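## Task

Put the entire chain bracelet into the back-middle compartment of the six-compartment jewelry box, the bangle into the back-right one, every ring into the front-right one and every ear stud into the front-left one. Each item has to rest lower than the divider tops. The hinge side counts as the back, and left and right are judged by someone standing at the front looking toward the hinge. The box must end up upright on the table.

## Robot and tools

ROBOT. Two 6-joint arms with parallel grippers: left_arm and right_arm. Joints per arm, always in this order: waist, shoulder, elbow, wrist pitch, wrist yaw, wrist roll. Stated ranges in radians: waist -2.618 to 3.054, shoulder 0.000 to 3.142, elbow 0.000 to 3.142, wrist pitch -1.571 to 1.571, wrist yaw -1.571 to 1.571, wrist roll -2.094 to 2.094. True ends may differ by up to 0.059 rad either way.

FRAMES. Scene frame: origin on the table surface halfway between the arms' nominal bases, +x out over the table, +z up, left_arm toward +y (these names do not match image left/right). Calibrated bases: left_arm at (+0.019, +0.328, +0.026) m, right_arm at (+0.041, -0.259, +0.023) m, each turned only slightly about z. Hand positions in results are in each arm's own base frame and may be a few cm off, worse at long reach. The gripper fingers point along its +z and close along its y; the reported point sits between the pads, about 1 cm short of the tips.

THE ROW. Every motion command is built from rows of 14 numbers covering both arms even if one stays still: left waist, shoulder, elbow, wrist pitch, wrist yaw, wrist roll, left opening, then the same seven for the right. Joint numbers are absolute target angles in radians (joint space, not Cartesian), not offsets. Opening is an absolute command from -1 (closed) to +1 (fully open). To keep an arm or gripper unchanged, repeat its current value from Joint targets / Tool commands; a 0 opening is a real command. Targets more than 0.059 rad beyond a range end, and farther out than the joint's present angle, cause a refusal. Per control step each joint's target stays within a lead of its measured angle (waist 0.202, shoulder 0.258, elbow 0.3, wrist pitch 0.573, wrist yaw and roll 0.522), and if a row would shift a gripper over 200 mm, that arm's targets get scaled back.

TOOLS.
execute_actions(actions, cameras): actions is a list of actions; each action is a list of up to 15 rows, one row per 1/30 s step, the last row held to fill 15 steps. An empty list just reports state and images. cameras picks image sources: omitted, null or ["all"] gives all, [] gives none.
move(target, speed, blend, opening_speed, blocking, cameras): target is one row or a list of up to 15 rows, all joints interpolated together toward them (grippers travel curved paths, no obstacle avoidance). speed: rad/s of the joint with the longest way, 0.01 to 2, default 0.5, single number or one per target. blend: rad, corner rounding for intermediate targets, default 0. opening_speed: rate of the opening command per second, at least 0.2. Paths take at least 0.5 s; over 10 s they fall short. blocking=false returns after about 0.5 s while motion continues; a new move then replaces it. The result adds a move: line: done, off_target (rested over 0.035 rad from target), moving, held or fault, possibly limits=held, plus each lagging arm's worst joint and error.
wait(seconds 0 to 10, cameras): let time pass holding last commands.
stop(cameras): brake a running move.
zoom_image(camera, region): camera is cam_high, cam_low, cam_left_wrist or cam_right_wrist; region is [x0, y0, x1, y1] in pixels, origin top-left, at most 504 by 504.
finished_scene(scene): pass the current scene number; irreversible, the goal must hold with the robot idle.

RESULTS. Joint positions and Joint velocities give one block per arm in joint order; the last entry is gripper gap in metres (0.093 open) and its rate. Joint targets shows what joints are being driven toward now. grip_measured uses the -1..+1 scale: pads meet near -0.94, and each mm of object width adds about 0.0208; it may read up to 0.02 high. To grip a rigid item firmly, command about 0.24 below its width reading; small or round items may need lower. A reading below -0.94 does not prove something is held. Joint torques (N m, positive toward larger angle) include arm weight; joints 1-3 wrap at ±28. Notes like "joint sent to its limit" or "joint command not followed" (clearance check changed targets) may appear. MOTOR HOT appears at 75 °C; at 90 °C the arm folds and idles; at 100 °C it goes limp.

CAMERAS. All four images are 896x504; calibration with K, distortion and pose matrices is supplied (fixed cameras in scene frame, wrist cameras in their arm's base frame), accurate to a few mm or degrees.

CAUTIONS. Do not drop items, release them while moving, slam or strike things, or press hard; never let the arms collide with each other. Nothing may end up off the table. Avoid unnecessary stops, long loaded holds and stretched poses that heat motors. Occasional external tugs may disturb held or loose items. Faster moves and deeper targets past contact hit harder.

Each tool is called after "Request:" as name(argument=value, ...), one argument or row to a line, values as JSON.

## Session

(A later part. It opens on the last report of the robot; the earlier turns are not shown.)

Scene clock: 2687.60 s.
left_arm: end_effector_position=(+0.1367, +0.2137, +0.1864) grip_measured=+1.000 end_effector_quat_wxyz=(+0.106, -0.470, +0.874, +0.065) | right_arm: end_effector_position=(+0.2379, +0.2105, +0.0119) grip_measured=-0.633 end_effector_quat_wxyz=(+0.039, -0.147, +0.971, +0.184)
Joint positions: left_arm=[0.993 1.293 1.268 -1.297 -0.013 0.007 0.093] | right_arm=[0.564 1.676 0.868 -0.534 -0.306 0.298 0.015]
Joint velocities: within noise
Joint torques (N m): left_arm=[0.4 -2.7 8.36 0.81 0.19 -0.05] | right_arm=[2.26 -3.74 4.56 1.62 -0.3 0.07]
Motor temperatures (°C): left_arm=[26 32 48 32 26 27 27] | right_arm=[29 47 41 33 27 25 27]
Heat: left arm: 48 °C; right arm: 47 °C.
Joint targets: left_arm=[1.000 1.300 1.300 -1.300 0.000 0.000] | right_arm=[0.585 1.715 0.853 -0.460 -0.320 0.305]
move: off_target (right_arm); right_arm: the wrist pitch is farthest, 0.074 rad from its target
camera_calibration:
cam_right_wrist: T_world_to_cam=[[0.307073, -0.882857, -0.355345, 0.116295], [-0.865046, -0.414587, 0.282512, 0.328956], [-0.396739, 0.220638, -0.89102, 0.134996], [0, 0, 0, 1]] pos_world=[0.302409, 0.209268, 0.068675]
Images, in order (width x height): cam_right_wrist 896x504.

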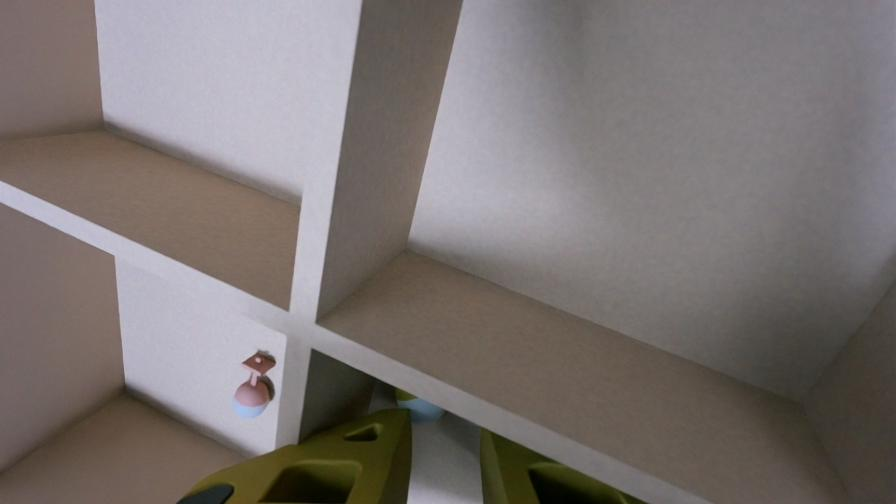

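Request:
move(
  target=[
    [1.0,1.3,1.3,-1.3,0,0,1,0.56,1.55,1.0,-0.73,-0.25,0.2,-1],
    [1.0,1.3,1.3,-1.3,0,0,1,0.879,1.58,0.91,-0.60,0.2,-0.74,-1],
    [1.0,1.3,1.3,-1.3,0,0,1,0.879,1.665,0.832,-0.445,0.2,-0.74,-1],
  ],
  speed=[0.4,0.6,0.15],
  opening_speed=0.8,
  cameras=["cam_right_wrist"],
)

Request:
move(
  target=[
    [1.0,1.3,1.3,-1.3,0,0,1,0.83,1.61,0.765,-0.41,0.2,-0.79,-1],
    [1.0,1.3,1.3,-1.3,0,0,1,0.83,1.49,0.9,-0.69,0.2,-0.79,-1],
  ],
  speed=[0.06,0.3],
  cameras=["cam_right_wrist"],
)

Scene clock: 2722.57 s.
left_arm: end_effector_position=(+0.1367, +0.2137, +0.1864) grip_measured=+1.000 end_effector_quat_wxyz=(+0.106, -0.470, +0.874, +0.065) | right_arm: end_effector_position=(+0.2306, +0.2156, +0.0114) grip_measured=-0.973 end_effector_quat_wxyz=(-0.135, +0.699, -0.694, +0.105)
Joint positions: left_arm=[0.993 1.293 1.268 -1.297 -0.013 0.007 0.093] | right_arm=[0.874 1.646 0.84 -0.507 0.231 -0.734 0]
Joint velocities: within noise
Joint torques (N m): left_arm=[0.4 -2.69 8.36 0.81 0.19 -0.06] | right_arm=[0.87 -5.34 5.29 1.54 -0.17 0]
Motor temperatures (°C): left_arm=[26 32 48 32 26 27 27] | right_arm=[29 46 40 33 27 25 27]
Heat: left arm: 48 °C; right arm: 46 °C.
Joint targets: left_arm=[1.000 1.300 1.300 -1.300 0.000 0.000] | right_arm=[0.879 1.665 0.832 -0.445 0.200 -0.740]
move: off_target (right_arm); right_arm: the wrist pitch is farthest, 0.062 rad from its target
camera_calibration:
cam_right_wrist: T_world_to_cam=[[0.94551, 0.00692028, 0.32552, -0.223934], [-0.122611, -0.918608, 0.375666, 0.261352], [0.301625, -0.395108, -0.867705, 0.102037], [0, 0, 0, 1]] pos_world=[0.213, 0.281946, 0.0632518]
Images, in order (width x height): cam_right_wrist 896x504.

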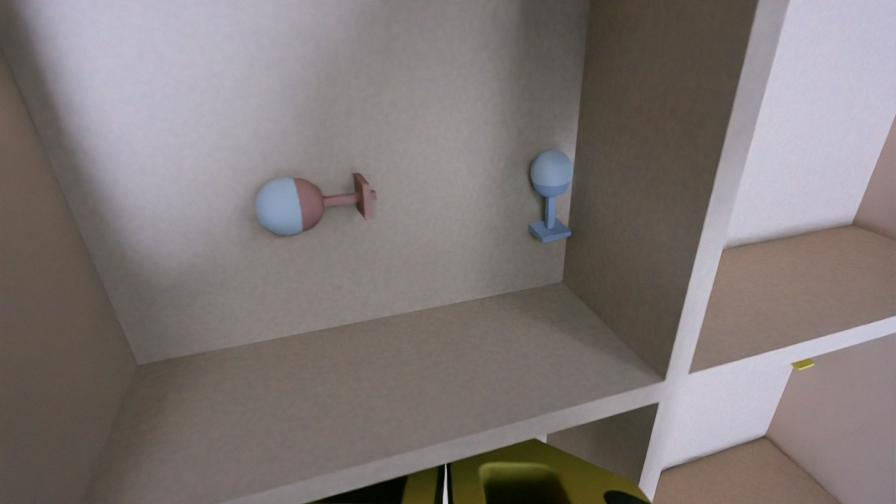

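Scene clock: 2725.30 s.
left_arm: end_effector_position=(+0.1367, +0.2137, +0.1864) grip_measured=+1.000 end_effector_quat_wxyz=(+0.106, -0.470, +0.874, +0.065) | right_arm: end_effector_position=(+0.2281, +0.2011, +0.0522) grip_measured=-0.973 end_effector_quat_wxyz=(-0.140, +0.702, -0.692, +0.098)
Joint positions: left_arm=[0.993 1.293 1.268 -1.297 -0.013 0.007 0.093] | right_arm=[0.837 1.508 0.882 -0.669 0.207 -0.778 0]
Joint velocities: within noise
Joint torques (N m): left_arm=[0.4 -2.69 8.36 0.81 0.19 -0.06] | right_arm=[-0.08 -8.05 8.31 0.74 0.04 -0.05]
Motor temperatures (°C): left_arm=[26 32 48 32 26 27 27] | right_arm=[29 46 40 33 27 25 27]
Heat: left arm: 48 °C; right arm: 46 °C.
Joint targets: left_arm=[1.000 1.300 1.300 -1.300 0.000 0.000] | right_arm=[0.830 1.490 0.900 -0.690 0.200 -0.790]
move: done
camera_calibration:
cam_right_wrist: T_world_to_cam=[[0.946455, 0.0116644, 0.322625, -0.235809], [-0.11242, -0.924891, 0.363233, 0.231926], [0.30263, -0.380053, -0.874056, 0.129433], [0, 0, 0, 1]] pos_world=[0.210085, 0.266448, 0.104966]
Images, in order (width x height): cam_right_wrist 896x504.

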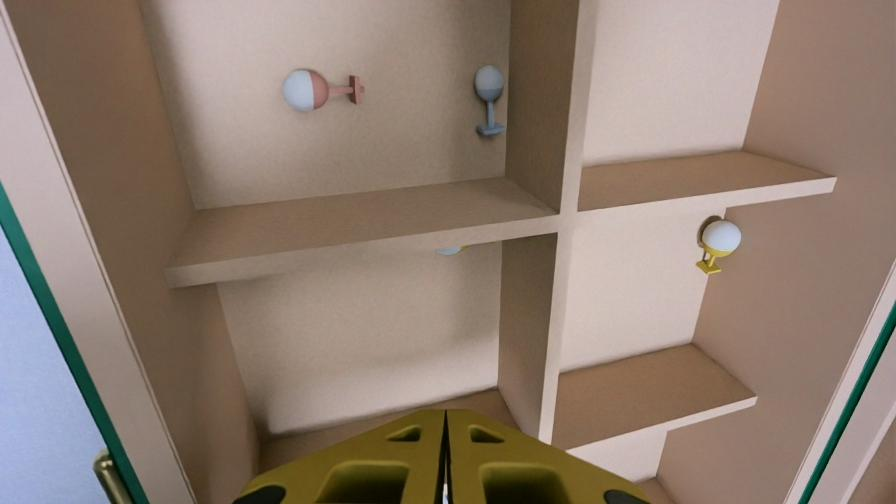

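Request:
move(
  target=[
    [1.0,1.3,1.3,-1.3,0,0,1,0.742,1.75,1.4,-1.2,0,0.0,-0.32],
    [1.0,1.3,1.3,-1.3,0,0,1,0.742,1.815,1.32,-1.078,0,0.687,-0.32],
  ],
  speed=[0.7,0.5],
  cameras=["cam_right_wrist"],
)

Scene clock: 2756.03 s.
left_arm: end_effector_position=(+0.1367, +0.2137, +0.1864) grip_measured=+1.000 end_effector_quat_wxyz=(+0.106, -0.470, +0.874, +0.065) | right_arm: end_effector_position=(+0.2406, +0.2210, +0.0709) grip_measured=-0.322 end_effector_quat_wxyz=(+0.005, -0.037, +0.999, -0.001)
Joint positions: left_arm=[0.993 1.293 1.268 -1.297 -0.013 0.007 0.093] | right_arm=[0.747 1.799 1.33 -1.096 0.008 0.674 0.03]
Joint velocities: within noise
Joint torques (N m): left_arm=[0.43 -2.69 8.38 0.81 0.19 -0.06] | right_arm=[0.01 -7.54 5.44 0.5 -0.02 0.15]
Motor temperatures (°C): left_arm=[26 32 48 32 26 27 27] | right_arm=[29 48 43 32 26 25 27]
Heat: left arm: 48 °C; right arm: 48 °C.
Joint targets: left_arm=[1.000 1.300 1.300 -1.300 0.000 0.000] | right_arm=[0.742 1.815 1.320 -1.078 0.000 0.687]
move: done
camera_calibration:
cam_right_wrist: T_world_to_cam=[[0.079744, -0.99679, -0.00711846, 0.20092], [-0.90159, -0.0751702, 0.426011, 0.24265], [-0.425178, -0.0275539, -0.90469, 0.248995], [0, 0, 0, 1]] pos_world=[0.308616, 0.225376, 0.123322]
Images, in order (width x height): cam_right_wrist 896x504.

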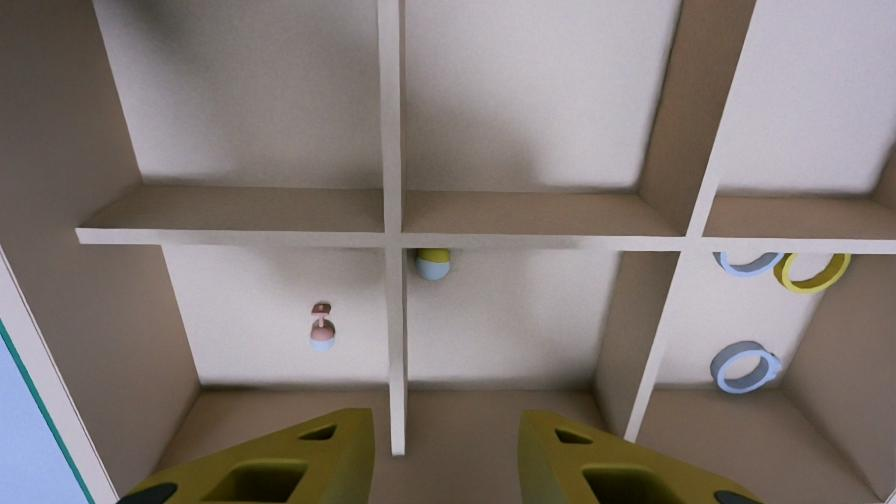

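Request:
move(
  target=[
    [1.0,1.3,1.3,-1.3,0,0,1,0.60,1.60,1.1,-0.8,-0.2,-0.8,-1],
    [1.0,1.3,1.3,-1.3,0,0,1,0.572,1.653,0.937,-0.607,-0.32,-1.05,-1],
    [1.0,1.3,1.3,-1.3,0,0,1,0.572,1.712,0.87,-0.482,-0.32,-1.05,-1],
  ],
  speed=[0.6,0.4,0.15],
  opening_speed=0.8,
  cameras=["cam_right_wrist"],
)

Request:
move(
  target=[
    [1.0,1.3,1.3,-1.3,0,0,1,0.5025,1.645,0.797,-0.45,-0.32,-1.12,-1],
    [1.0,1.3,1.3,-1.3,0,0,1,0.5025,1.53,0.94,-0.72,-0.32,-1.12,-1],
  ],
  speed=[0.06,0.3],
  cameras=["cam_right_wrist"],
)

Scene clock: 2785.90 s.
left_arm: end_effector_position=(+0.1367, +0.2137, +0.1864) grip_measured=+1.000 end_effector_quat_wxyz=(+0.106, -0.470, +0.874, +0.065) | right_arm: end_effector_position=(+0.2367, +0.2193, +0.0100) grip_measured=-0.973 end_effector_quat_wxyz=(-0.148, +0.722, -0.663, -0.132)
Joint positions: left_arm=[0.993 1.293 1.268 -1.297 -0.013 0.007 0.093] | right_arm=[0.578 1.698 0.878 -0.52 -0.328 -1.038 0]
Joint velocities: within noise
Joint torques (N m): left_arm=[0.42 -2.69 8.36 0.81 0.19 -0.05] | right_arm=[-0.08 -6.24 5.11 1.24 -0.17 -0.08]
Motor temperatures (°C): left_arm=[26 32 48 32 26 27 27] | right_arm=[29 48 41 31 26 25 27]
Heat: left arm: 48 °C; right arm: 48 °C.
Joint targets: left_arm=[1.000 1.300 1.300 -1.300 0.000 0.000] | right_arm=[0.572 1.712 0.870 -0.482 -0.320 -1.050]
move: off_target (right_arm); right_arm: the wrist pitch is farthest, 0.038 rad from its target
camera_calibration:
cam_right_wrist: T_world_to_cam=[[0.995792, 0.0861377, 0.0312722, -0.255614], [0.0844149, -0.995033, 0.0527658, 0.236982], [0.035662, -0.049904, -0.998117, 0.0889492], [0, 0, 0, 1]] pos_world=[0.231362, 0.262262, 0.0842708]
Images, in order (width x height): cam_right_wrist 896x504.

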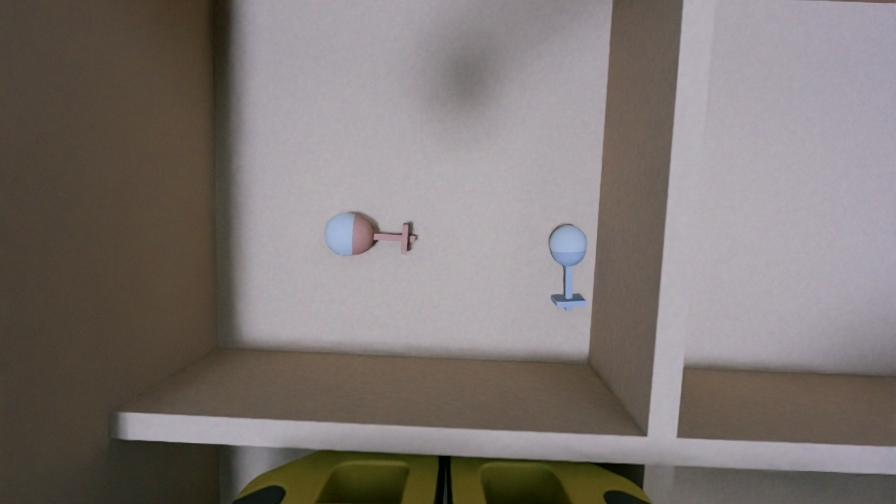

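Scene clock: 2788.73 s.
left_arm: end_effector_position=(+0.1367, +0.2137, +0.1864) grip_measured=+1.000 end_effector_quat_wxyz=(+0.106, -0.470, +0.874, +0.065) | right_arm: end_effector_position=(+0.2392, +0.1962, +0.0561) grip_measured=-0.973 end_effector_quat_wxyz=(-0.163, +0.722, -0.661, -0.120)
Joint positions: left_arm=[0.993 1.293 1.268 -1.297 -0.013 0.007 0.093] | right_arm=[0.51 1.548 0.922 -0.699 -0.33 -1.108 0]
Joint velocities: within noise
Joint torques (N m): left_arm=[0.42 -2.7 8.38 0.81 0.19 -0.05] | right_arm=[-0.13 -8.42 8.21 0.65 -0.15 -0.07]
Motor temperatures (°C): left_arm=[26 32 48 32 26 27 27] | right_arm=[29 48 41 31 26 25 27]
Heat: left arm: 48 °C; right arm: 48 °C.
Joint targets: left_arm=[1.000 1.300 1.300 -1.300 0.000 0.000] | right_arm=[0.502 1.530 0.940 -0.720 -0.320 -1.120]
move: done
camera_calibration:
cam_right_wrist: T_world_to_cam=[[0.994137, 0.0821341, 0.0703189, -0.258535], [0.0788143, -0.995696, 0.0487549, 0.213027], [0.0740207, -0.0429269, -0.996332, 0.123064], [0, 0, 0, 1]] pos_world=[0.231121, 0.238628, 0.130407]
Images, in order (width x height): cam_right_wrist 896x504.

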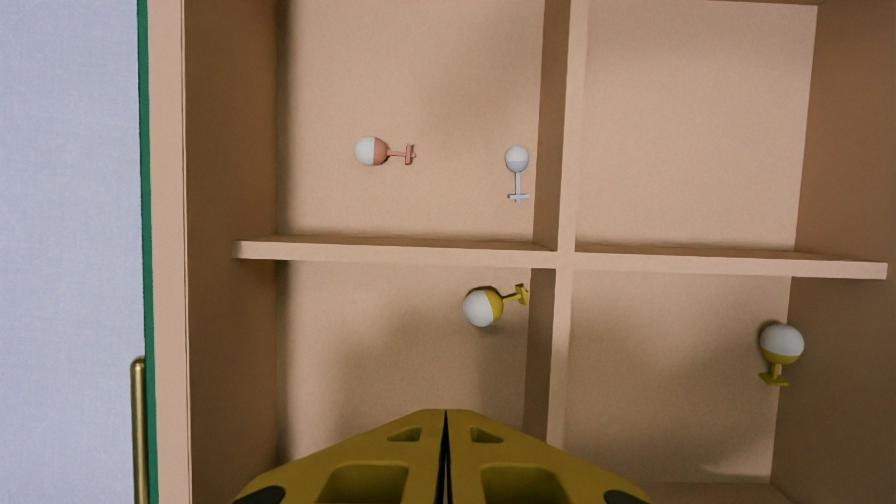

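Request:
move(
  target=[
    [1.0,1.3,1.3,-1.3,0,0,1,0.6,1.45,0.9,-0.6,-0.15,-0.2,-0.64],
    [1.0,1.3,1.3,-1.3,0,0,1,0.708,1.425,0.632,-0.28,0,0.6,-0.64],
  ],
  speed=[0.6,0.5],
  cameras=["cam_right_wrist"],
)

Scene clock: 2808.53 s.
left_arm: end_effector_position=(+0.1367, +0.2137, +0.1864) grip_measured=+1.000 end_effector_quat_wxyz=(+0.106, -0.470, +0.874, +0.065) | right_arm: end_effector_position=(+0.2360, +0.2013, +0.0246) grip_measured=-0.642 end_effector_quat_wxyz=(+0.184, -0.057, +0.971, +0.144)
Joint positions: left_arm=[0.993 1.293 1.268 -1.297 -0.013 0.007 0.093] | right_arm=[0.702 1.445 0.641 -0.296 -0.009 0.587 0.014]
Joint velocities: within noise
Joint torques (N m): left_arm=[0.42 -2.69 8.38 0.81 0.19 -0.06] | right_arm=[1.03 -7.46 5.52 1.48 0.12 0.16]
Motor temperatures (°C): left_arm=[26 32 48 32 26 27 27] | right_arm=[29 50 42 31 26 25 27]
Heat: left arm: 48 °C; right arm: 50 °C.
Joint targets: left_arm=[1.000 1.300 1.300 -1.300 0.000 0.000] | right_arm=[0.708 1.425 0.632 -0.280 0.000 0.600]
move: done
camera_calibration:
cam_right_wrist: T_world_to_cam=[[0.1723, -0.948858, -0.264539, 0.156146], [-0.980305, -0.191485, 0.0483345, 0.307983], [-0.0965179, 0.251, -0.963163, 0.0723862], [0, 0, 0, 1]] pos_world=[0.281999, 0.188966, 0.0961403]
Images, in order (width x height): cam_right_wrist 896x504.

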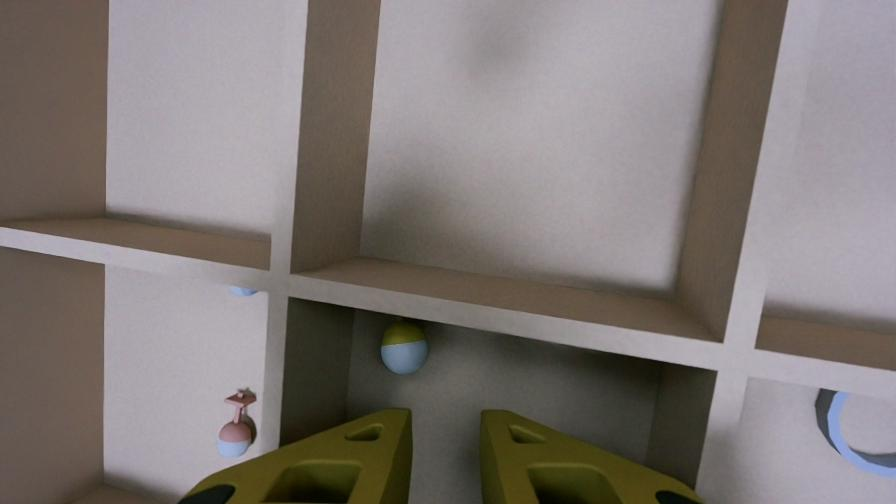

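Request:
move(
  target=[1.0,1.3,1.3,-1.3,0,0,1,0.742,1.48,0.63,-0.205,0,0.63,-0.64],
  speed=0.2,
  cameras=["cam_right_wrist"],
)

Scene clock: 2818.07 s.
left_arm: end_effector_position=(+0.1367, +0.2137, +0.1864) grip_measured=+1.000 end_effector_quat_wxyz=(+0.106, -0.470, +0.874, +0.065) | right_arm: end_effector_position=(+0.2385, +0.2153, +0.0257) grip_measured=-0.642 end_effector_quat_wxyz=(+0.197, -0.057, +0.966, +0.159)
Joint positions: left_arm=[0.993 1.293 1.268 -1.297 -0.013 0.007 0.093] | right_arm=[0.734 1.465 0.641 -0.236 -0.001 0.616 0.014]
Joint velocities: within noise
Joint torques (N m): left_arm=[0.39 -2.69 8.36 0.81 0.19 -0.05] | right_arm=[1.2 -4.4 5.33 1.72 0.04 0.17]
Motor temperatures (°C): left_arm=[26 32 48 32 26 27 27] | right_arm=[29 49 42 32 26 25 27]
Heat: left arm: 48 °C; right arm: 49 °C.
Joint targets: left_arm=[1.000 1.300 1.300 -1.300 0.000 0.000] | right_arm=[0.742 1.480 0.630 -0.205 0.000 0.630]
move: done
camera_calibration:
cam_right_wrist: T_world_to_cam=[[0.182706, -0.939352, -0.290236, 0.165449], [-0.980491, -0.195855, 0.0166569, 0.314904], [-0.0724907, 0.28153, -0.95681, 0.057734], [0, 0, 0, 1]] pos_world=[0.282717, 0.200836, 0.0980142]
Images, in order (width x height): cam_right_wrist 896x504.

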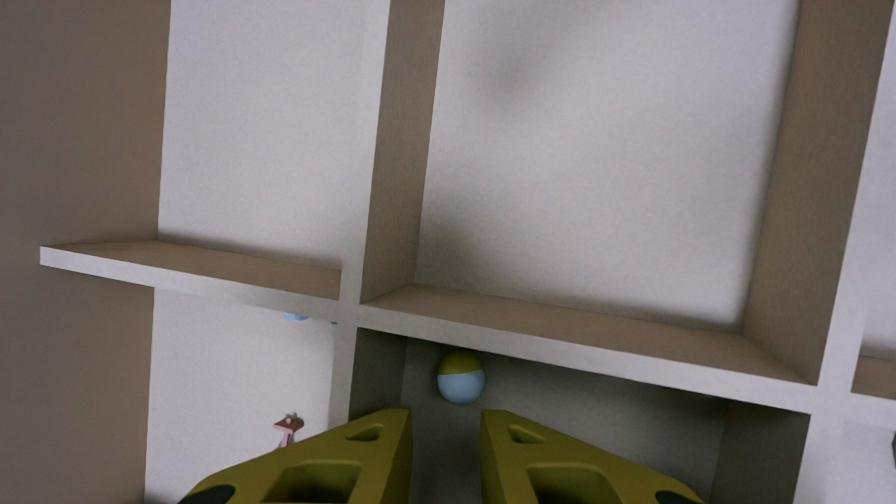

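Request:
move(
  target=[1.0,1.3,1.3,-1.3,0,0,1,0.735,1.56,0.617,-0.13,0,0.62,-0.64],
  speed=0.15,
  cameras=["cam_right_wrist"],
)

Scene clock: 2827.97 s.
left_arm: end_effector_position=(+0.1367, +0.2137, +0.1864) grip_measured=+1.000 end_effector_quat_wxyz=(+0.106, -0.470, +0.874, +0.065) | right_arm: end_effector_position=(+0.2476, +0.2166, +0.0155) grip_measured=-0.642 end_effector_quat_wxyz=(+0.208, -0.052, +0.965, +0.151)
Joint positions: left_arm=[0.993 1.293 1.268 -1.297 -0.013 0.007 0.093] | right_arm=[0.732 1.521 0.637 -0.168 0.025 0.617 0.014]
Joint velocities: within noise
Joint torques (N m): left_arm=[0.42 -2.69 8.36 0.81 0.19 -0.05] | right_arm=[0.79 -2.4 4.33 1.83 -0.18 0.07]
Motor temperatures (°C): left_arm=[26 32 48 32 26 27 27] | right_arm=[29 48 42 33 26 25 27]
Heat: left arm: 48 °C; right arm: 48 °C.
Joint targets: left_arm=[1.000 1.300 1.300 -1.300 0.000 0.000] | right_arm=[0.735 1.560 0.617 -0.130 0.000 0.620]
move: off_target (right_arm); right_arm: the shoulder is farthest, 0.039 rad from its target
camera_calibration:
cam_right_wrist: T_world_to_cam=[[0.173881, -0.945447, -0.27549, 0.165319], [-0.983608, -0.18031, -0.00202279, 0.321933], [-0.047761, 0.271325, -0.961302, 0.0444241], [0, 0, 0, 1]] pos_world=[0.290032, 0.202295, 0.0888998]
Images, in order (width x height): cam_right_wrist 896x504.

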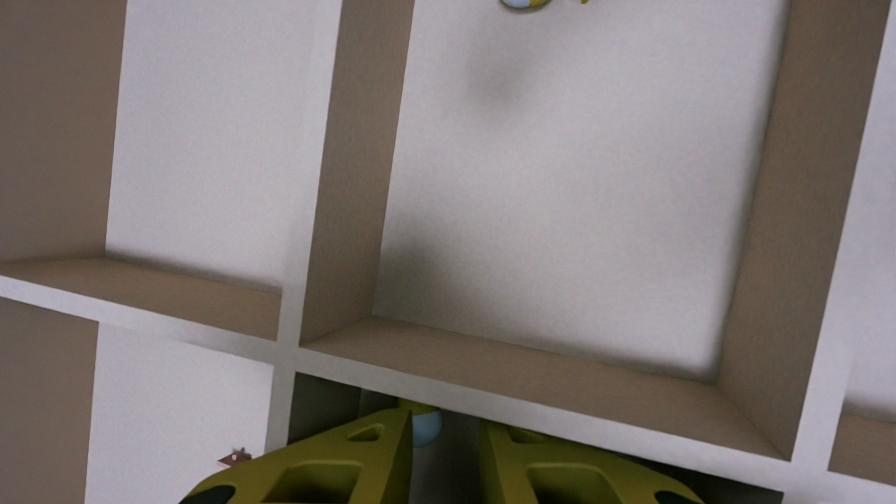

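Request:
move(
  target=[
    [1.0,1.3,1.3,-1.3,0,0,1,0.738,1.50,0.63,-0.19,0,0.62,-0.62],
    [1.0,1.3,1.3,-1.3,0,0,1,0.747,1.50,0.63,-0.19,0,0.62,-0.62],
    [1.0,1.3,1.3,-1.3,0,0,1,0.747,1.56,0.617,-0.14,0,0.62,-0.62],
  ],
  speed=0.15,
  cameras=["cam_right_wrist"],
)

Scene clock: 2838.17 s.
left_arm: end_effector_position=(+0.1367, +0.2137, +0.1864) grip_measured=+1.000 end_effector_quat_wxyz=(+0.106, -0.470, +0.874, +0.065) | right_arm: end_effector_position=(+0.2476, +0.2162, +0.0153) grip_measured=-0.623 end_effector_quat_wxyz=(+0.208, -0.052, +0.965, +0.150)
Joint positions: left_arm=[0.993 1.293 1.268 -1.297 -0.013 0.007 0.093] | right_arm=[0.731 1.521 0.636 -0.168 0.026 0.617 0.015]
Joint velocities: within noise
Joint torques (N m): left_arm=[0.42 -2.69 8.38 0.81 0.19 -0.05] | right_arm=[1.85 -2.36 4.38 1.7 -0.18 0.05]
Motor temperatures (°C): left_arm=[26 32 48 32 26 27 27] | right_arm=[29 47 41 34 26 25 27]
Heat: left arm: 48 °C; right arm: 47 °C.
Joint targets: left_arm=[1.000 1.300 1.300 -1.300 0.000 0.000] | right_arm=[0.747 1.560 0.617 -0.140 0.000 0.620]
move: off_target (right_arm); right_arm: the shoulder is farthest, 0.039 rad from its target
camera_calibration:
cam_right_wrist: T_world_to_cam=[[0.172885, -0.945821, -0.274835, 0.16517], [-0.98378, -0.179374, -0.00154576, 0.321692], [-0.0478363, 0.270644, -0.96149, 0.0444726], [0, 0, 0, 1]] pos_world=[0.290046, 0.201888, 0.0886517]
Images, in order (width x height): cam_right_wrist 896x504.

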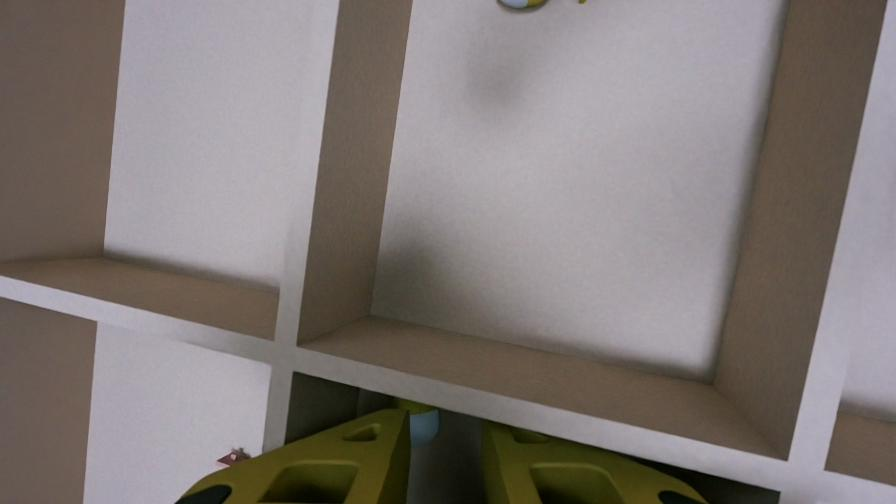

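Request:
move(
  target=[
    [1.0,1.3,1.3,-1.3,0,0,1,0.738,1.44,0.70,-0.32,0,0.4,-1],
    [1.0,1.3,1.3,-1.3,0,0,1,0.735,1.46,0.68,-0.28,0,-0.9,-1],
    [1.0,1.3,1.3,-1.3,0,0,1,0.735,1.543,0.626,-0.155,0,-0.9,-1],
  ],
  speed=[0.4,0.8,0.15],
  opening_speed=0.8,
  cameras=["cam_right_wrist"],
)

Request:
move(
  target=[
    [1.0,1.3,1.3,-1.3,0,0,1,0.692,1.46,0.55,-0.147,0,-0.93,-1],
    [1.0,1.3,1.3,-1.3,0,0,1,0.692,1.33,0.68,-0.40,0,-0.93,-1],
  ],
  speed=[0.06,0.3],
  cameras=["cam_right_wrist"],
)

Scene clock: 2862.63 s.
left_arm: end_effector_position=(+0.1367, +0.2137, +0.1864) grip_measured=+1.000 end_effector_quat_wxyz=(+0.106, -0.470, +0.874, +0.065) | right_arm: end_effector_position=(+0.2420, +0.2187, +0.0124) grip_measured=-0.973 end_effector_quat_wxyz=(-0.248, +0.703, -0.666, +0.020)
Joint positions: left_arm=[0.993 1.293 1.268 -1.297 -0.013 0.007 0.093] | right_arm=[0.737 1.526 0.637 -0.178 0.003 -0.888 0]
Joint velocities: within noise
Joint torques (N m): left_arm=[0.42 -2.69 8.38 0.8 0.19 -0.05] | right_arm=[0.34 -4.52 5.14 1.6 -0.04 -0.05]
Motor temperatures (°C): left_arm=[26 32 48 32 26 27 27] | right_arm=[29 45 40 34 26 25 27]
Heat: left arm: 48 °C; right arm: 45 °C.
Joint targets: left_arm=[1.000 1.300 1.300 -1.300 0.000 0.000] | right_arm=[0.735 1.543 0.626 -0.155 0.000 -0.900]
move: done
camera_calibration:
cam_right_wrist: T_world_to_cam=[[0.929367, -0.00199559, 0.369151, -0.22974], [-0.0467007, -0.992587, 0.112207, 0.266311], [0.36619, -0.121521, -0.922571, 0.0258778], [0, 0, 0, 1]] pos_world=[0.216473, 0.267023, 0.0788007]
Images, in order (width x height): cam_right_wrist 896x504.

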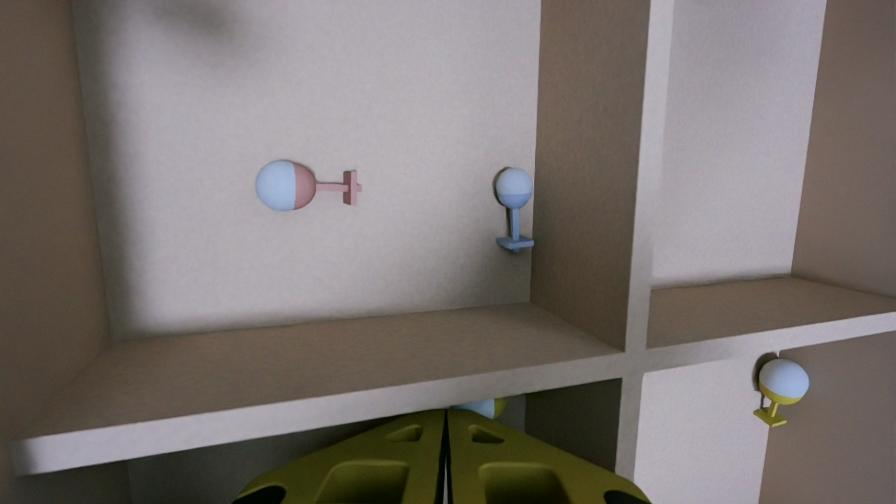

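Scene clock: 2865.57 s.
left_arm: end_effector_position=(+0.1367, +0.2137, +0.1864) grip_measured=+1.000 end_effector_quat_wxyz=(+0.106, -0.470, +0.874, +0.065) | right_arm: end_effector_position=(+0.2344, +0.1981, +0.0509) grip_measured=-0.973 end_effector_quat_wxyz=(-0.251, +0.700, -0.668, +0.025)
Joint positions: left_arm=[0.993 1.293 1.268 -1.297 -0.013 0.007 0.093] | right_arm=[0.698 1.345 0.661 -0.378 -0.006 -0.918 0]
Joint velocities: within noise
Joint torques (N m): left_arm=[0.4 -2.69 8.36 0.81 0.19 -0.05] | right_arm=[-0.08 -6.37 8.62 1.15 0.02 -0.05]
Motor temperatures (°C): left_arm=[26 32 48 32 26 27 27] | right_arm=[29 45 40 34 26 25 27]
Heat: left arm: 48 °C; right arm: 45 °C.
Joint targets: left_arm=[1.000 1.300 1.300 -1.300 0.000 0.000] | right_arm=[0.692 1.330 0.680 -0.400 0.000 -0.930]
move: done
camera_calibration:
cam_right_wrist: T_world_to_cam=[[0.926155, -0.00871735, 0.377043, -0.235256], [-0.0554697, -0.992009, 0.113318, 0.243019], [0.373042, -0.125865, -0.919238, 0.0606739], [0, 0, 0, 1]] pos_world=[0.208729, 0.246663, 0.116937]
Images, in order (width x height): cam_right_wrist 896x504.

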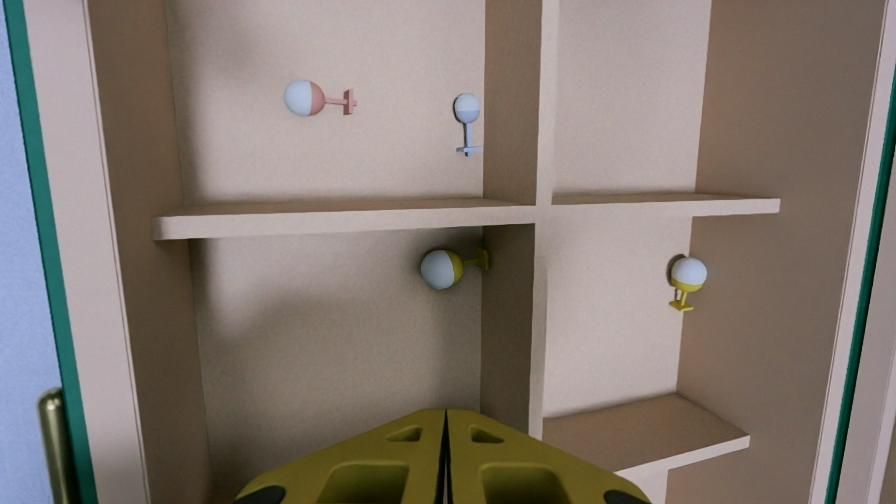

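Request:
move(
  target=[
    [1.0,1.3,1.3,-1.3,0,0,1,0.728,1.48,0.71,-0.29,0,-0.9,-1],
    [1.0,1.3,1.3,-1.3,0,0,1,0.728,1.562,0.644,-0.154,0,-0.9,-1],
  ],
  speed=[0.4,0.15],
  opening_speed=0.8,
  cameras=["cam_right_wrist"],
)

Request:
move(
  target=[
    [1.0,1.3,1.3,-1.3,0,0,1,0.675,1.47,0.565,-0.14,0,-0.95,-1],
    [1.0,1.3,1.3,-1.3,0,0,1,0.692,1.33,0.68,-0.40,0,-0.93,-1],
  ],
  speed=[0.06,0.3],
  cameras=["cam_right_wrist"],
)

Scene clock: 2882.03 s.
left_arm: end_effector_position=(+0.1367, +0.2137, +0.1864) grip_measured=+1.000 end_effector_quat_wxyz=(+0.106, -0.470, +0.874, +0.065) | right_arm: end_effector_position=(+0.2481, +0.2208, +0.0164) grip_measured=-0.973 end_effector_quat_wxyz=(-0.252, +0.706, -0.662, +0.021)
Joint positions: left_arm=[0.993 1.293 1.268 -1.297 -0.013 0.007 0.093] | right_arm=[0.724 1.534 0.659 -0.184 -0.006 -0.909 0]
Joint velocities: within noise
Joint torques (N m): left_arm=[0.42 -2.7 8.38 0.81 0.19 -0.05] | right_arm=[0.81 -3.6 4.82 1.69 0.03 0.18]
Motor temperatures (°C): left_arm=[26 32 48 32 26 27 27] | right_arm=[29 45 41 33 26 25 27]
Heat: left arm: 48 °C; right arm: 45 °C.
Joint targets: left_arm=[1.000 1.300 1.300 -1.300 0.000 0.000] | right_arm=[0.728 1.562 0.644 -0.154 0.000 -0.900]
move: done
camera_calibration:
cam_right_wrist: T_world_to_cam=[[0.926326, 0.00661834, 0.376665, -0.2382], [-0.0369416, -0.993431, 0.108306, 0.266061], [0.374907, -0.114241, -0.919997, 0.023759], [0, 0, 0, 1]] pos_world=[0.221572, 0.268604, 0.0827636]
Images, in order (width x height): cam_right_wrist 896x504.

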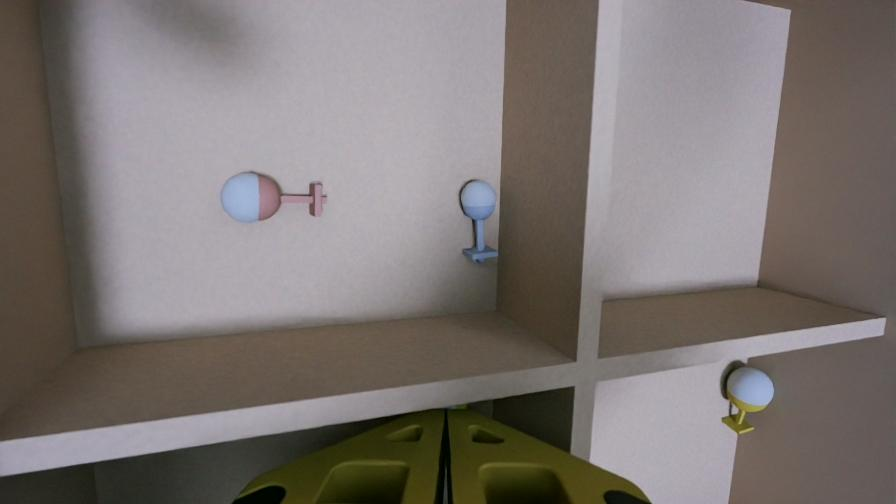

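Scene clock: 2885.17 s.
left_arm: end_effector_position=(+0.1367, +0.2137, +0.1864) grip_measured=+1.000 end_effector_quat_wxyz=(+0.106, -0.470, +0.874, +0.065) | right_arm: end_effector_position=(+0.2368, +0.1951, +0.0507) grip_measured=-0.973 end_effector_quat_wxyz=(-0.250, +0.701, -0.667, +0.027)
Joint positions: left_arm=[0.993 1.293 1.268 -1.297 -0.013 0.007 0.093] | right_arm=[0.684 1.345 0.661 -0.378 -0.009 -0.933 0]
Joint velocities: within noise
Joint torques (N m): left_arm=[0.42 -2.69 8.36 0.81 0.19 -0.05] | right_arm=[1.14 -6.37 8.65 1.16 0.06 0.11]
Motor temperatures (°C): left_arm=[26 32 48 32 26 27 27] | right_arm=[29 45 41 33 26 25 27]
Heat: left arm: 48 °C; right arm: 45 °C.
Joint targets: left_arm=[1.000 1.300 1.300 -1.300 0.000 0.000] | right_arm=[0.692 1.330 0.680 -0.400 0.000 -0.930]
move: done
camera_calibration:
cam_right_wrist: T_world_to_cam=[[0.925045, -0.00625412, 0.379805, -0.237769], [-0.0547878, -0.991606, 0.117112, 0.239747], [0.375885, -0.129142, -0.917624, 0.0591841], [0, 0, 0, 1]] pos_world=[0.210836, 0.243891, 0.116537]
Images, in order (width x height): cam_right_wrist 896x504.

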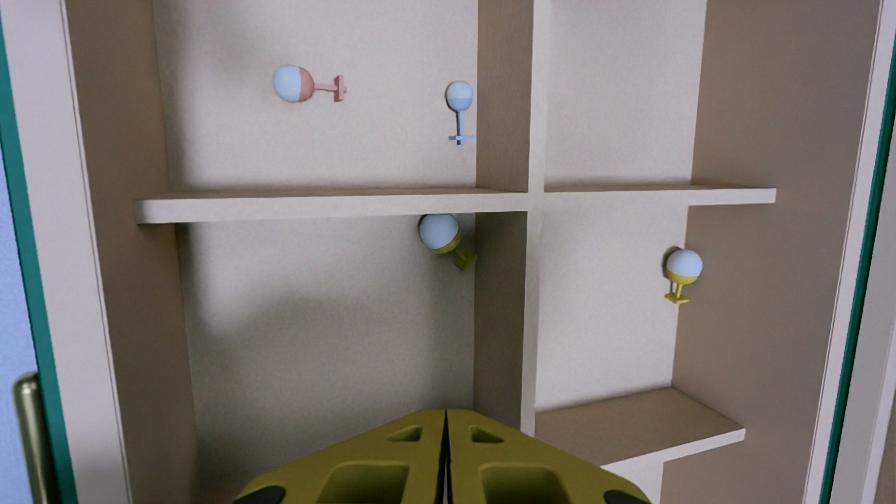

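Request:
move(
  target=[
    [1.0,1.3,1.3,-1.3,0,0,1,0.75,1.55,1.25,-1.1,0,0.0,-0.3],
    [1.0,1.3,1.3,-1.3,0,0,1,0.877,2.096,1.828,-1.305,0,0.82,-0.3],
  ],
  speed=[0.7,0.7],
  cameras=["cam_right_wrist"],
)

Scene clock: 2917.93 s.
left_arm: end_effector_position=(+0.1367, +0.2137, +0.1864) grip_measured=+1.000 end_effector_quat_wxyz=(+0.106, -0.470, +0.874, +0.065) | right_arm: end_effector_position=(+0.2587, +0.3102, +0.0937) grip_measured=-0.302 end_effector_quat_wxyz=(+0.002, -0.033, +0.999, +0.007)
Joint positions: left_arm=[0.993 1.293 1.268 -1.297 -0.013 0.007 0.093] | right_arm=[0.873 2.079 1.808 -1.286 -0.007 0.807 0.031]
Joint velocities: within noise
Joint torques (N m): left_arm=[0.42 -2.69 8.36 0.81 0.19 -0.06] | right_arm=[0.84 -10.35 8.47 0.13 0.13 0.16]
Motor temperatures (°C): left_arm=[26 32 48 32 26 27 27] | right_arm=[29 45 42 33 26 25 27]
Heat: left arm: 48 °C; right arm: 45 °C.
Joint targets: left_arm=[1.000 1.300 1.300 -1.300 0.000 0.000] | right_arm=[0.877 2.096 1.828 -1.305 0.000 0.820]
move: done
camera_calibration:
cam_right_wrist: T_world_to_cam=[[0.0721761, -0.997091, -0.0245172, 0.292181], [-0.899325, -0.0756891, 0.430681, 0.255066], [-0.431283, -0.00903588, -0.902171, 0.275336], [0, 0, 0, 1]] pos_world=[0.327046, 0.313125, 0.145712]
Images, in order (width x height): cam_right_wrist 896x504.

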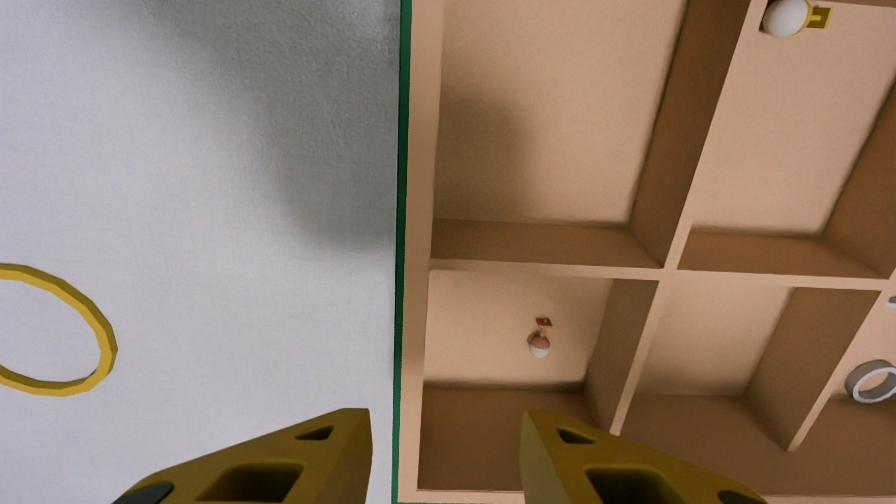

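Request:
move(
  target=[
    [1.0,1.3,1.3,-1.3,0,0,1,0.894,2.137,1.88,-1.32,0,0.84,-0.3],
    [1.0,1.3,1.3,-1.3,0,0,1,0.894,2.164,1.68,-1.09,0,0.84,-0.3],
    [1.0,1.3,1.3,-1.3,0,0,1,0.894,2.164,1.68,-1.09,0,0.84,-1],
  ],
  speed=[0.4,0.25,0.2],
  opening_speed=0.5,
  cameras=["cam_right_wrist"],
)

Request:
move(
  target=[
    [1.0,1.3,1.3,-1.3,0,0,1,0.888,2.07,1.80,-1.25,0,0.83,-1],
  ],
  speed=0.15,
  cameras=["cam_right_wrist","cam_low"],
)

Scene clock: 2934.03 s.
left_arm: end_effector_position=(+0.1367, +0.2137, +0.1864) grip_measured=+1.000 end_effector_quat_wxyz=(+0.106, -0.470, +0.874, +0.065) | right_arm: end_effector_position=(+0.2575, +0.3215, +0.0382) grip_measured=-0.895 end_effector_quat_wxyz=(-0.004, -0.018, +1.000, +0.008)
Joint positions: left_arm=[0.993 1.293 1.268 -1.297 -0.013 0.007 0.093] | right_arm=[0.889 2.146 1.689 -1.105 -0.016 0.854 0.002]
Joint velocities: within noise
Joint torques (N m): left_arm=[0.4 -2.69 8.36 0.81 0.19 -0.05] | right_arm=[0.94 -10.63 5.53 0.5 0.22 -0.09]
Motor temperatures (°C): left_arm=[26 32 48 32 26 27 27] | right_arm=[29 48 43 32 26 25 27]
Heat: left arm: 48 °C; right arm: 48 °C.
Joint targets: left_arm=[1.000 1.300 1.300 -1.300 0.000 0.000] | right_arm=[0.894 2.164 1.680 -1.090 0.000 0.840]
move: done
camera_calibration:
cam_right_wrist: T_world_to_cam=[[0.0415281, -0.998772, -0.0270122, 0.310717], [-0.896224, -0.0491876, 0.440866, 0.269031], [-0.441653, 0.00590071, -0.897167, 0.222505], [0, 0, 0, 1]] pos_world=[0.326479, 0.322255, 0.0894108]
Images, in order (width x height): cam_right_wrist 896x504.

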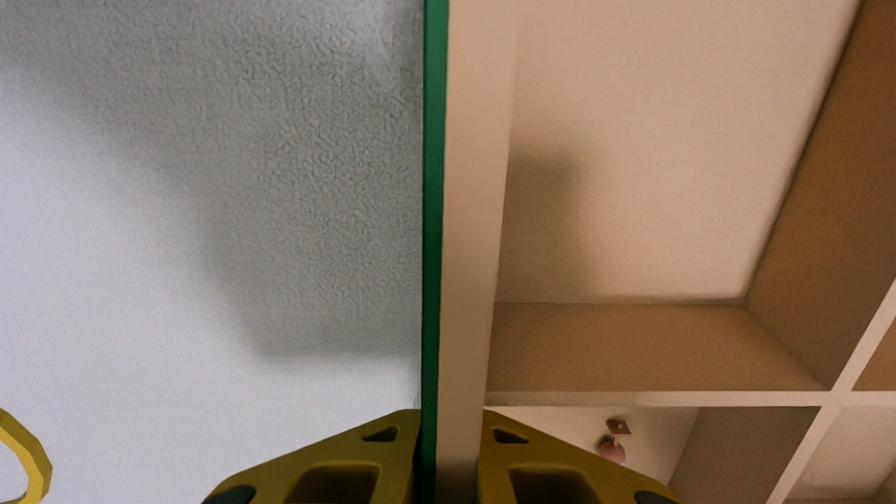

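Scene clock: 2935.57 s.
left_arm: end_effector_position=(+0.1367, +0.2137, +0.1864) grip_measured=+1.000 end_effector_quat_wxyz=(+0.106, -0.470, +0.874, +0.065) | right_arm: end_effector_position=(+0.2513, +0.3248, +0.0572) grip_measured=-0.909 end_effector_quat_wxyz=(-0.025, -0.027, +0.999, +0.015)
Joint positions: left_arm=[0.993 1.293 1.268 -1.297 -0.013 0.007 0.093] | right_arm=[0.889 2.143 1.76 -1.196 -0.058 0.834 0.002]
Joint velocities: within noise
Joint torques (N m): left_arm=[0.4 -2.69 8.38 0.81 0.19 -0.06] | right_arm=[0.4 -19.26 10.22 -0.27 0.62 0.03]
Motor temperatures (°C): left_arm=[26 32 48 32 26 27 27] | right_arm=[29 49 43 32 26 25 27]
Heat: left arm: 48 °C; right arm: 49 °C.
Joint targets: left_arm=[1.000 1.300 1.300 -1.300 0.000 0.000] | right_arm=[0.888 2.070 1.800 -1.250 0.000 0.830]
move: off_target (right_arm); right_arm: the shoulder is farthest, 0.073 rad from its target
camera_calibration:
cam_right_wrist: T_world_to_cam=[[0.0598384, -0.997285, -0.04292, 0.310672], [-0.875794, -0.0730826, 0.477121, 0.255791], [-0.478962, 0.00903887, -0.877789, 0.244088], [0, 0, 0, 1]] pos_world=[0.322339, 0.326316, 0.105549]
Images, in order (width x height): cam_low 896x504, cam_right_wrist 896x504.

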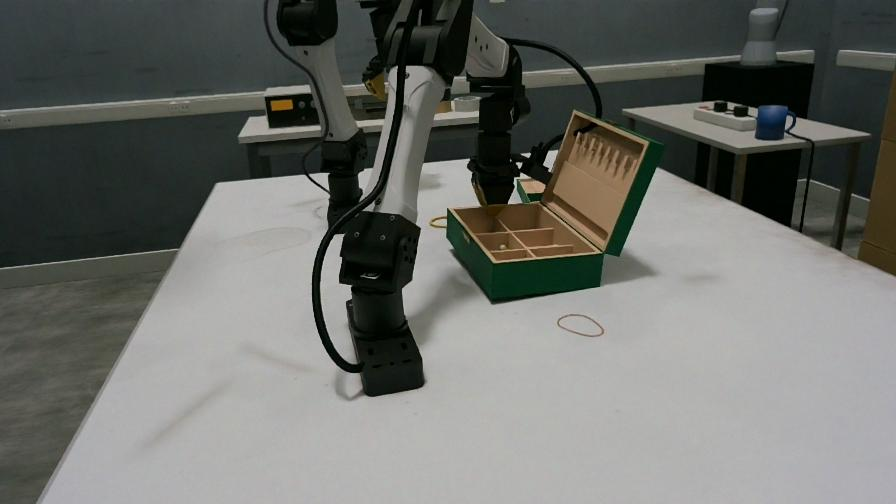

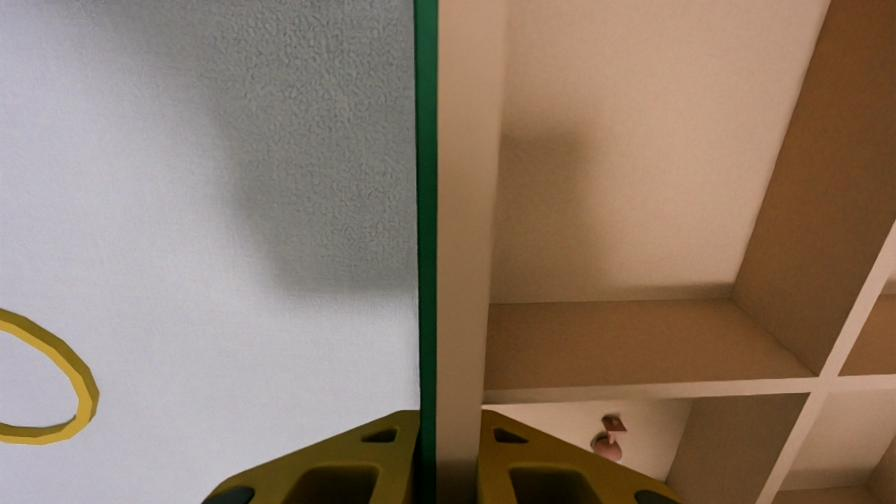

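Request:
zoom_image(
  camera="cam_low",
  region=[430, 180, 640, 310],
)

Request:
move(
  target=[
    [1.0,1.3,1.3,-1.3,0,0,1,0.88,2.0,1.86,-1.38,0,0.82,-1],
  ],
  speed=0.15,
  cameras=["cam_low"],
)

Request:
zoom_image(
  camera="cam_low",
  region=[430, 180, 640, 310],
)

Scaled by 2.400 from the camera's 896x504 image, which has a finer 1280x720 frame.

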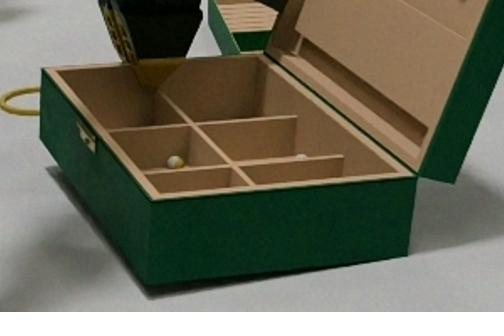

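Scene clock: 2944.50 s.
left_arm: end_effector_position=(+0.1367, +0.2137, +0.1864) grip_measured=+1.000 end_effector_quat_wxyz=(+0.106, -0.470, +0.874, +0.065) | right_arm: end_effector_position=(+0.2426, +0.3199, +0.0998) grip_measured=-0.909 end_effector_quat_wxyz=(-0.030, -0.032, +0.999, +0.032)
Joint positions: left_arm=[0.993 1.293 1.268 -1.297 -0.013 0.007 0.093] | right_arm=[0.885 2.072 1.818 -1.308 -0.087 0.822 0.002]
Joint velocities: within noise
Joint torques (N m): left_arm=[0.42 -2.67 8.36 0.81 0.19 -0.05] | right_arm=[0.02 -18.66 10.45 -0.41 0.87 0.06]
Motor temperatures (°C): left_arm=[26 32 48 32 26 27 27] | right_arm=[29 60 44 31 27 25 28]
Heat: left arm: 48 °C; right arm: 60 °C.
Joint targets: left_arm=[1.000 1.300 1.300 -1.300 0.000 0.000] | right_arm=[0.880 2.000 1.860 -1.380 0.000 0.820]
move: off_target (right_arm); right_arm: the wrist yaw is farthest, 0.087 rad from its target
Images, in order (width x height): cam_low 896x504.

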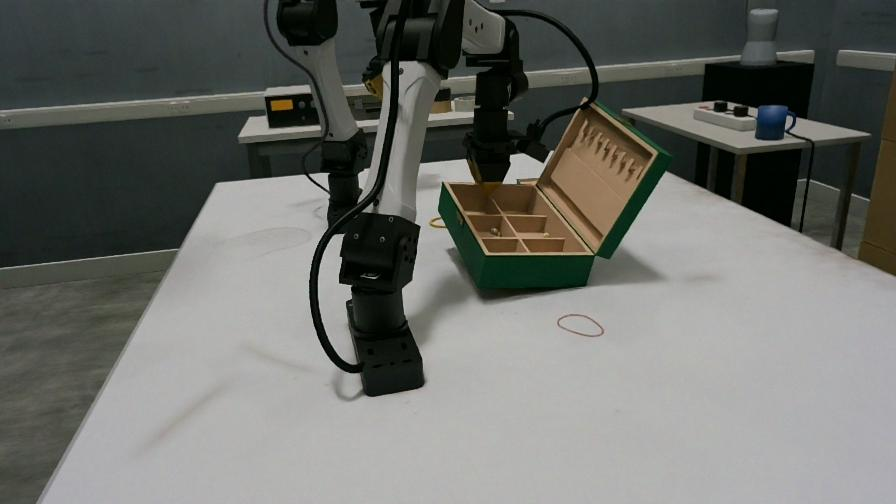

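Scaled by 2.400 from the camera's 896x504 image, which has a finer 1280x720 frame.

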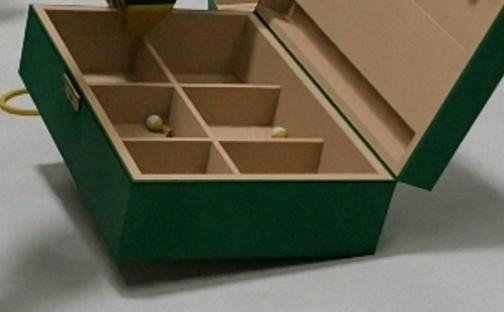

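Request:
move(
  target=[
    [1.0,1.3,1.3,-1.3,0,0,1,0.888,2.07,1.82,-1.28,0,0.83,-1],
    [1.0,1.3,1.3,-1.3,0,0,1,0.894,2.164,1.685,-1.095,0,0.84,-1],
    [1.0,1.3,1.3,-1.3,0,0,1,0.894,2.164,1.685,-1.095,0,0.84,-0.3],
    [1.0,1.3,1.3,-1.3,0,0,1,0.894,2.137,1.87,-1.31,0,0.84,-0.3],
    [1.0,1.3,1.3,-1.3,0,0,1,0.742,1.815,1.32,-1.078,0,0.687,-0.64],
  ],
  speed=[0.12,0.1,0.1,0.4,0.7],
  opening_speed=0.5,
  cameras=["cam_right_wrist"],
)

Scene clock: 2960.40 s.
left_arm: end_effector_position=(+0.1367, +0.2137, +0.1864) grip_measured=+1.000 end_effector_quat_wxyz=(+0.106, -0.470, +0.874, +0.065) | right_arm: end_effector_position=(+0.2378, +0.2210, +0.0575) grip_measured=-0.638 end_effector_quat_wxyz=(-0.016, -0.023, +1.000, -0.010)
Joint positions: left_arm=[0.993 1.293 1.268 -1.297 -0.013 0.007 0.093] | right_arm=[0.745 1.843 1.33 -1.095 -0.007 0.699 0.015]
Joint velocities: within noise
Joint torques (N m): left_arm=[0.42 -2.69 8.36 0.81 0.19 -0.05] | right_arm=[0.16 -11.99 5.27 0.42 0.12 -0.07]
Motor temperatures (°C): left_arm=[26 32 48 32 26 27 27] | right_arm=[29 63 45 31 27 25 28]
Heat: left arm: 48 °C; right arm: 63 °C.
Joint targets: left_arm=[1.000 1.300 1.300 -1.300 0.000 0.000] | right_arm=[0.742 1.815 1.320 -1.078 0.000 0.687]
move: done; target 3's new numbers were sent with right_arm's wrist yaw 0.043 rad from that target
camera_calibration:
cam_right_wrist: T_world_to_cam=[[0.0528836, -0.998563, 0.00866072, 0.206948], [-0.884473, -0.0428117, 0.464623, 0.232361], [-0.463584, -0.0322311, -0.885466, 0.244711], [0, 0, 0, 1]] pos_world=[0.308017, 0.224485, 0.10693]
Images, in order (width x height): cam_right_wrist 896x504.

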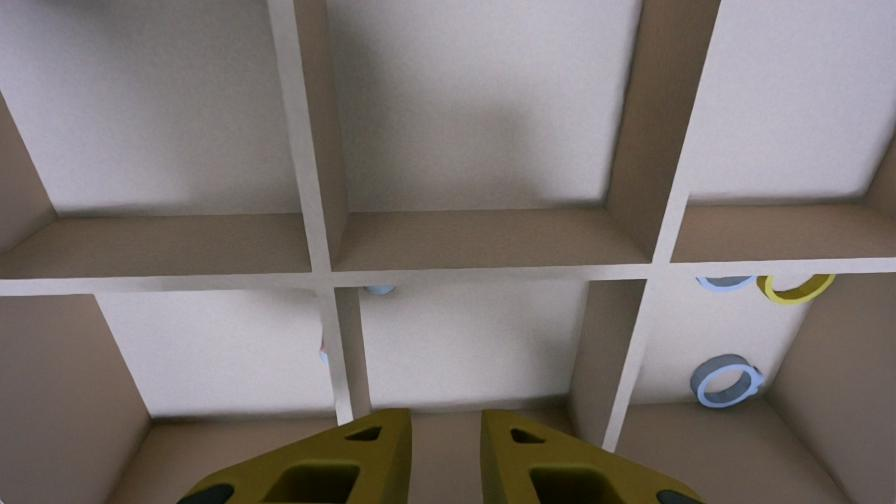

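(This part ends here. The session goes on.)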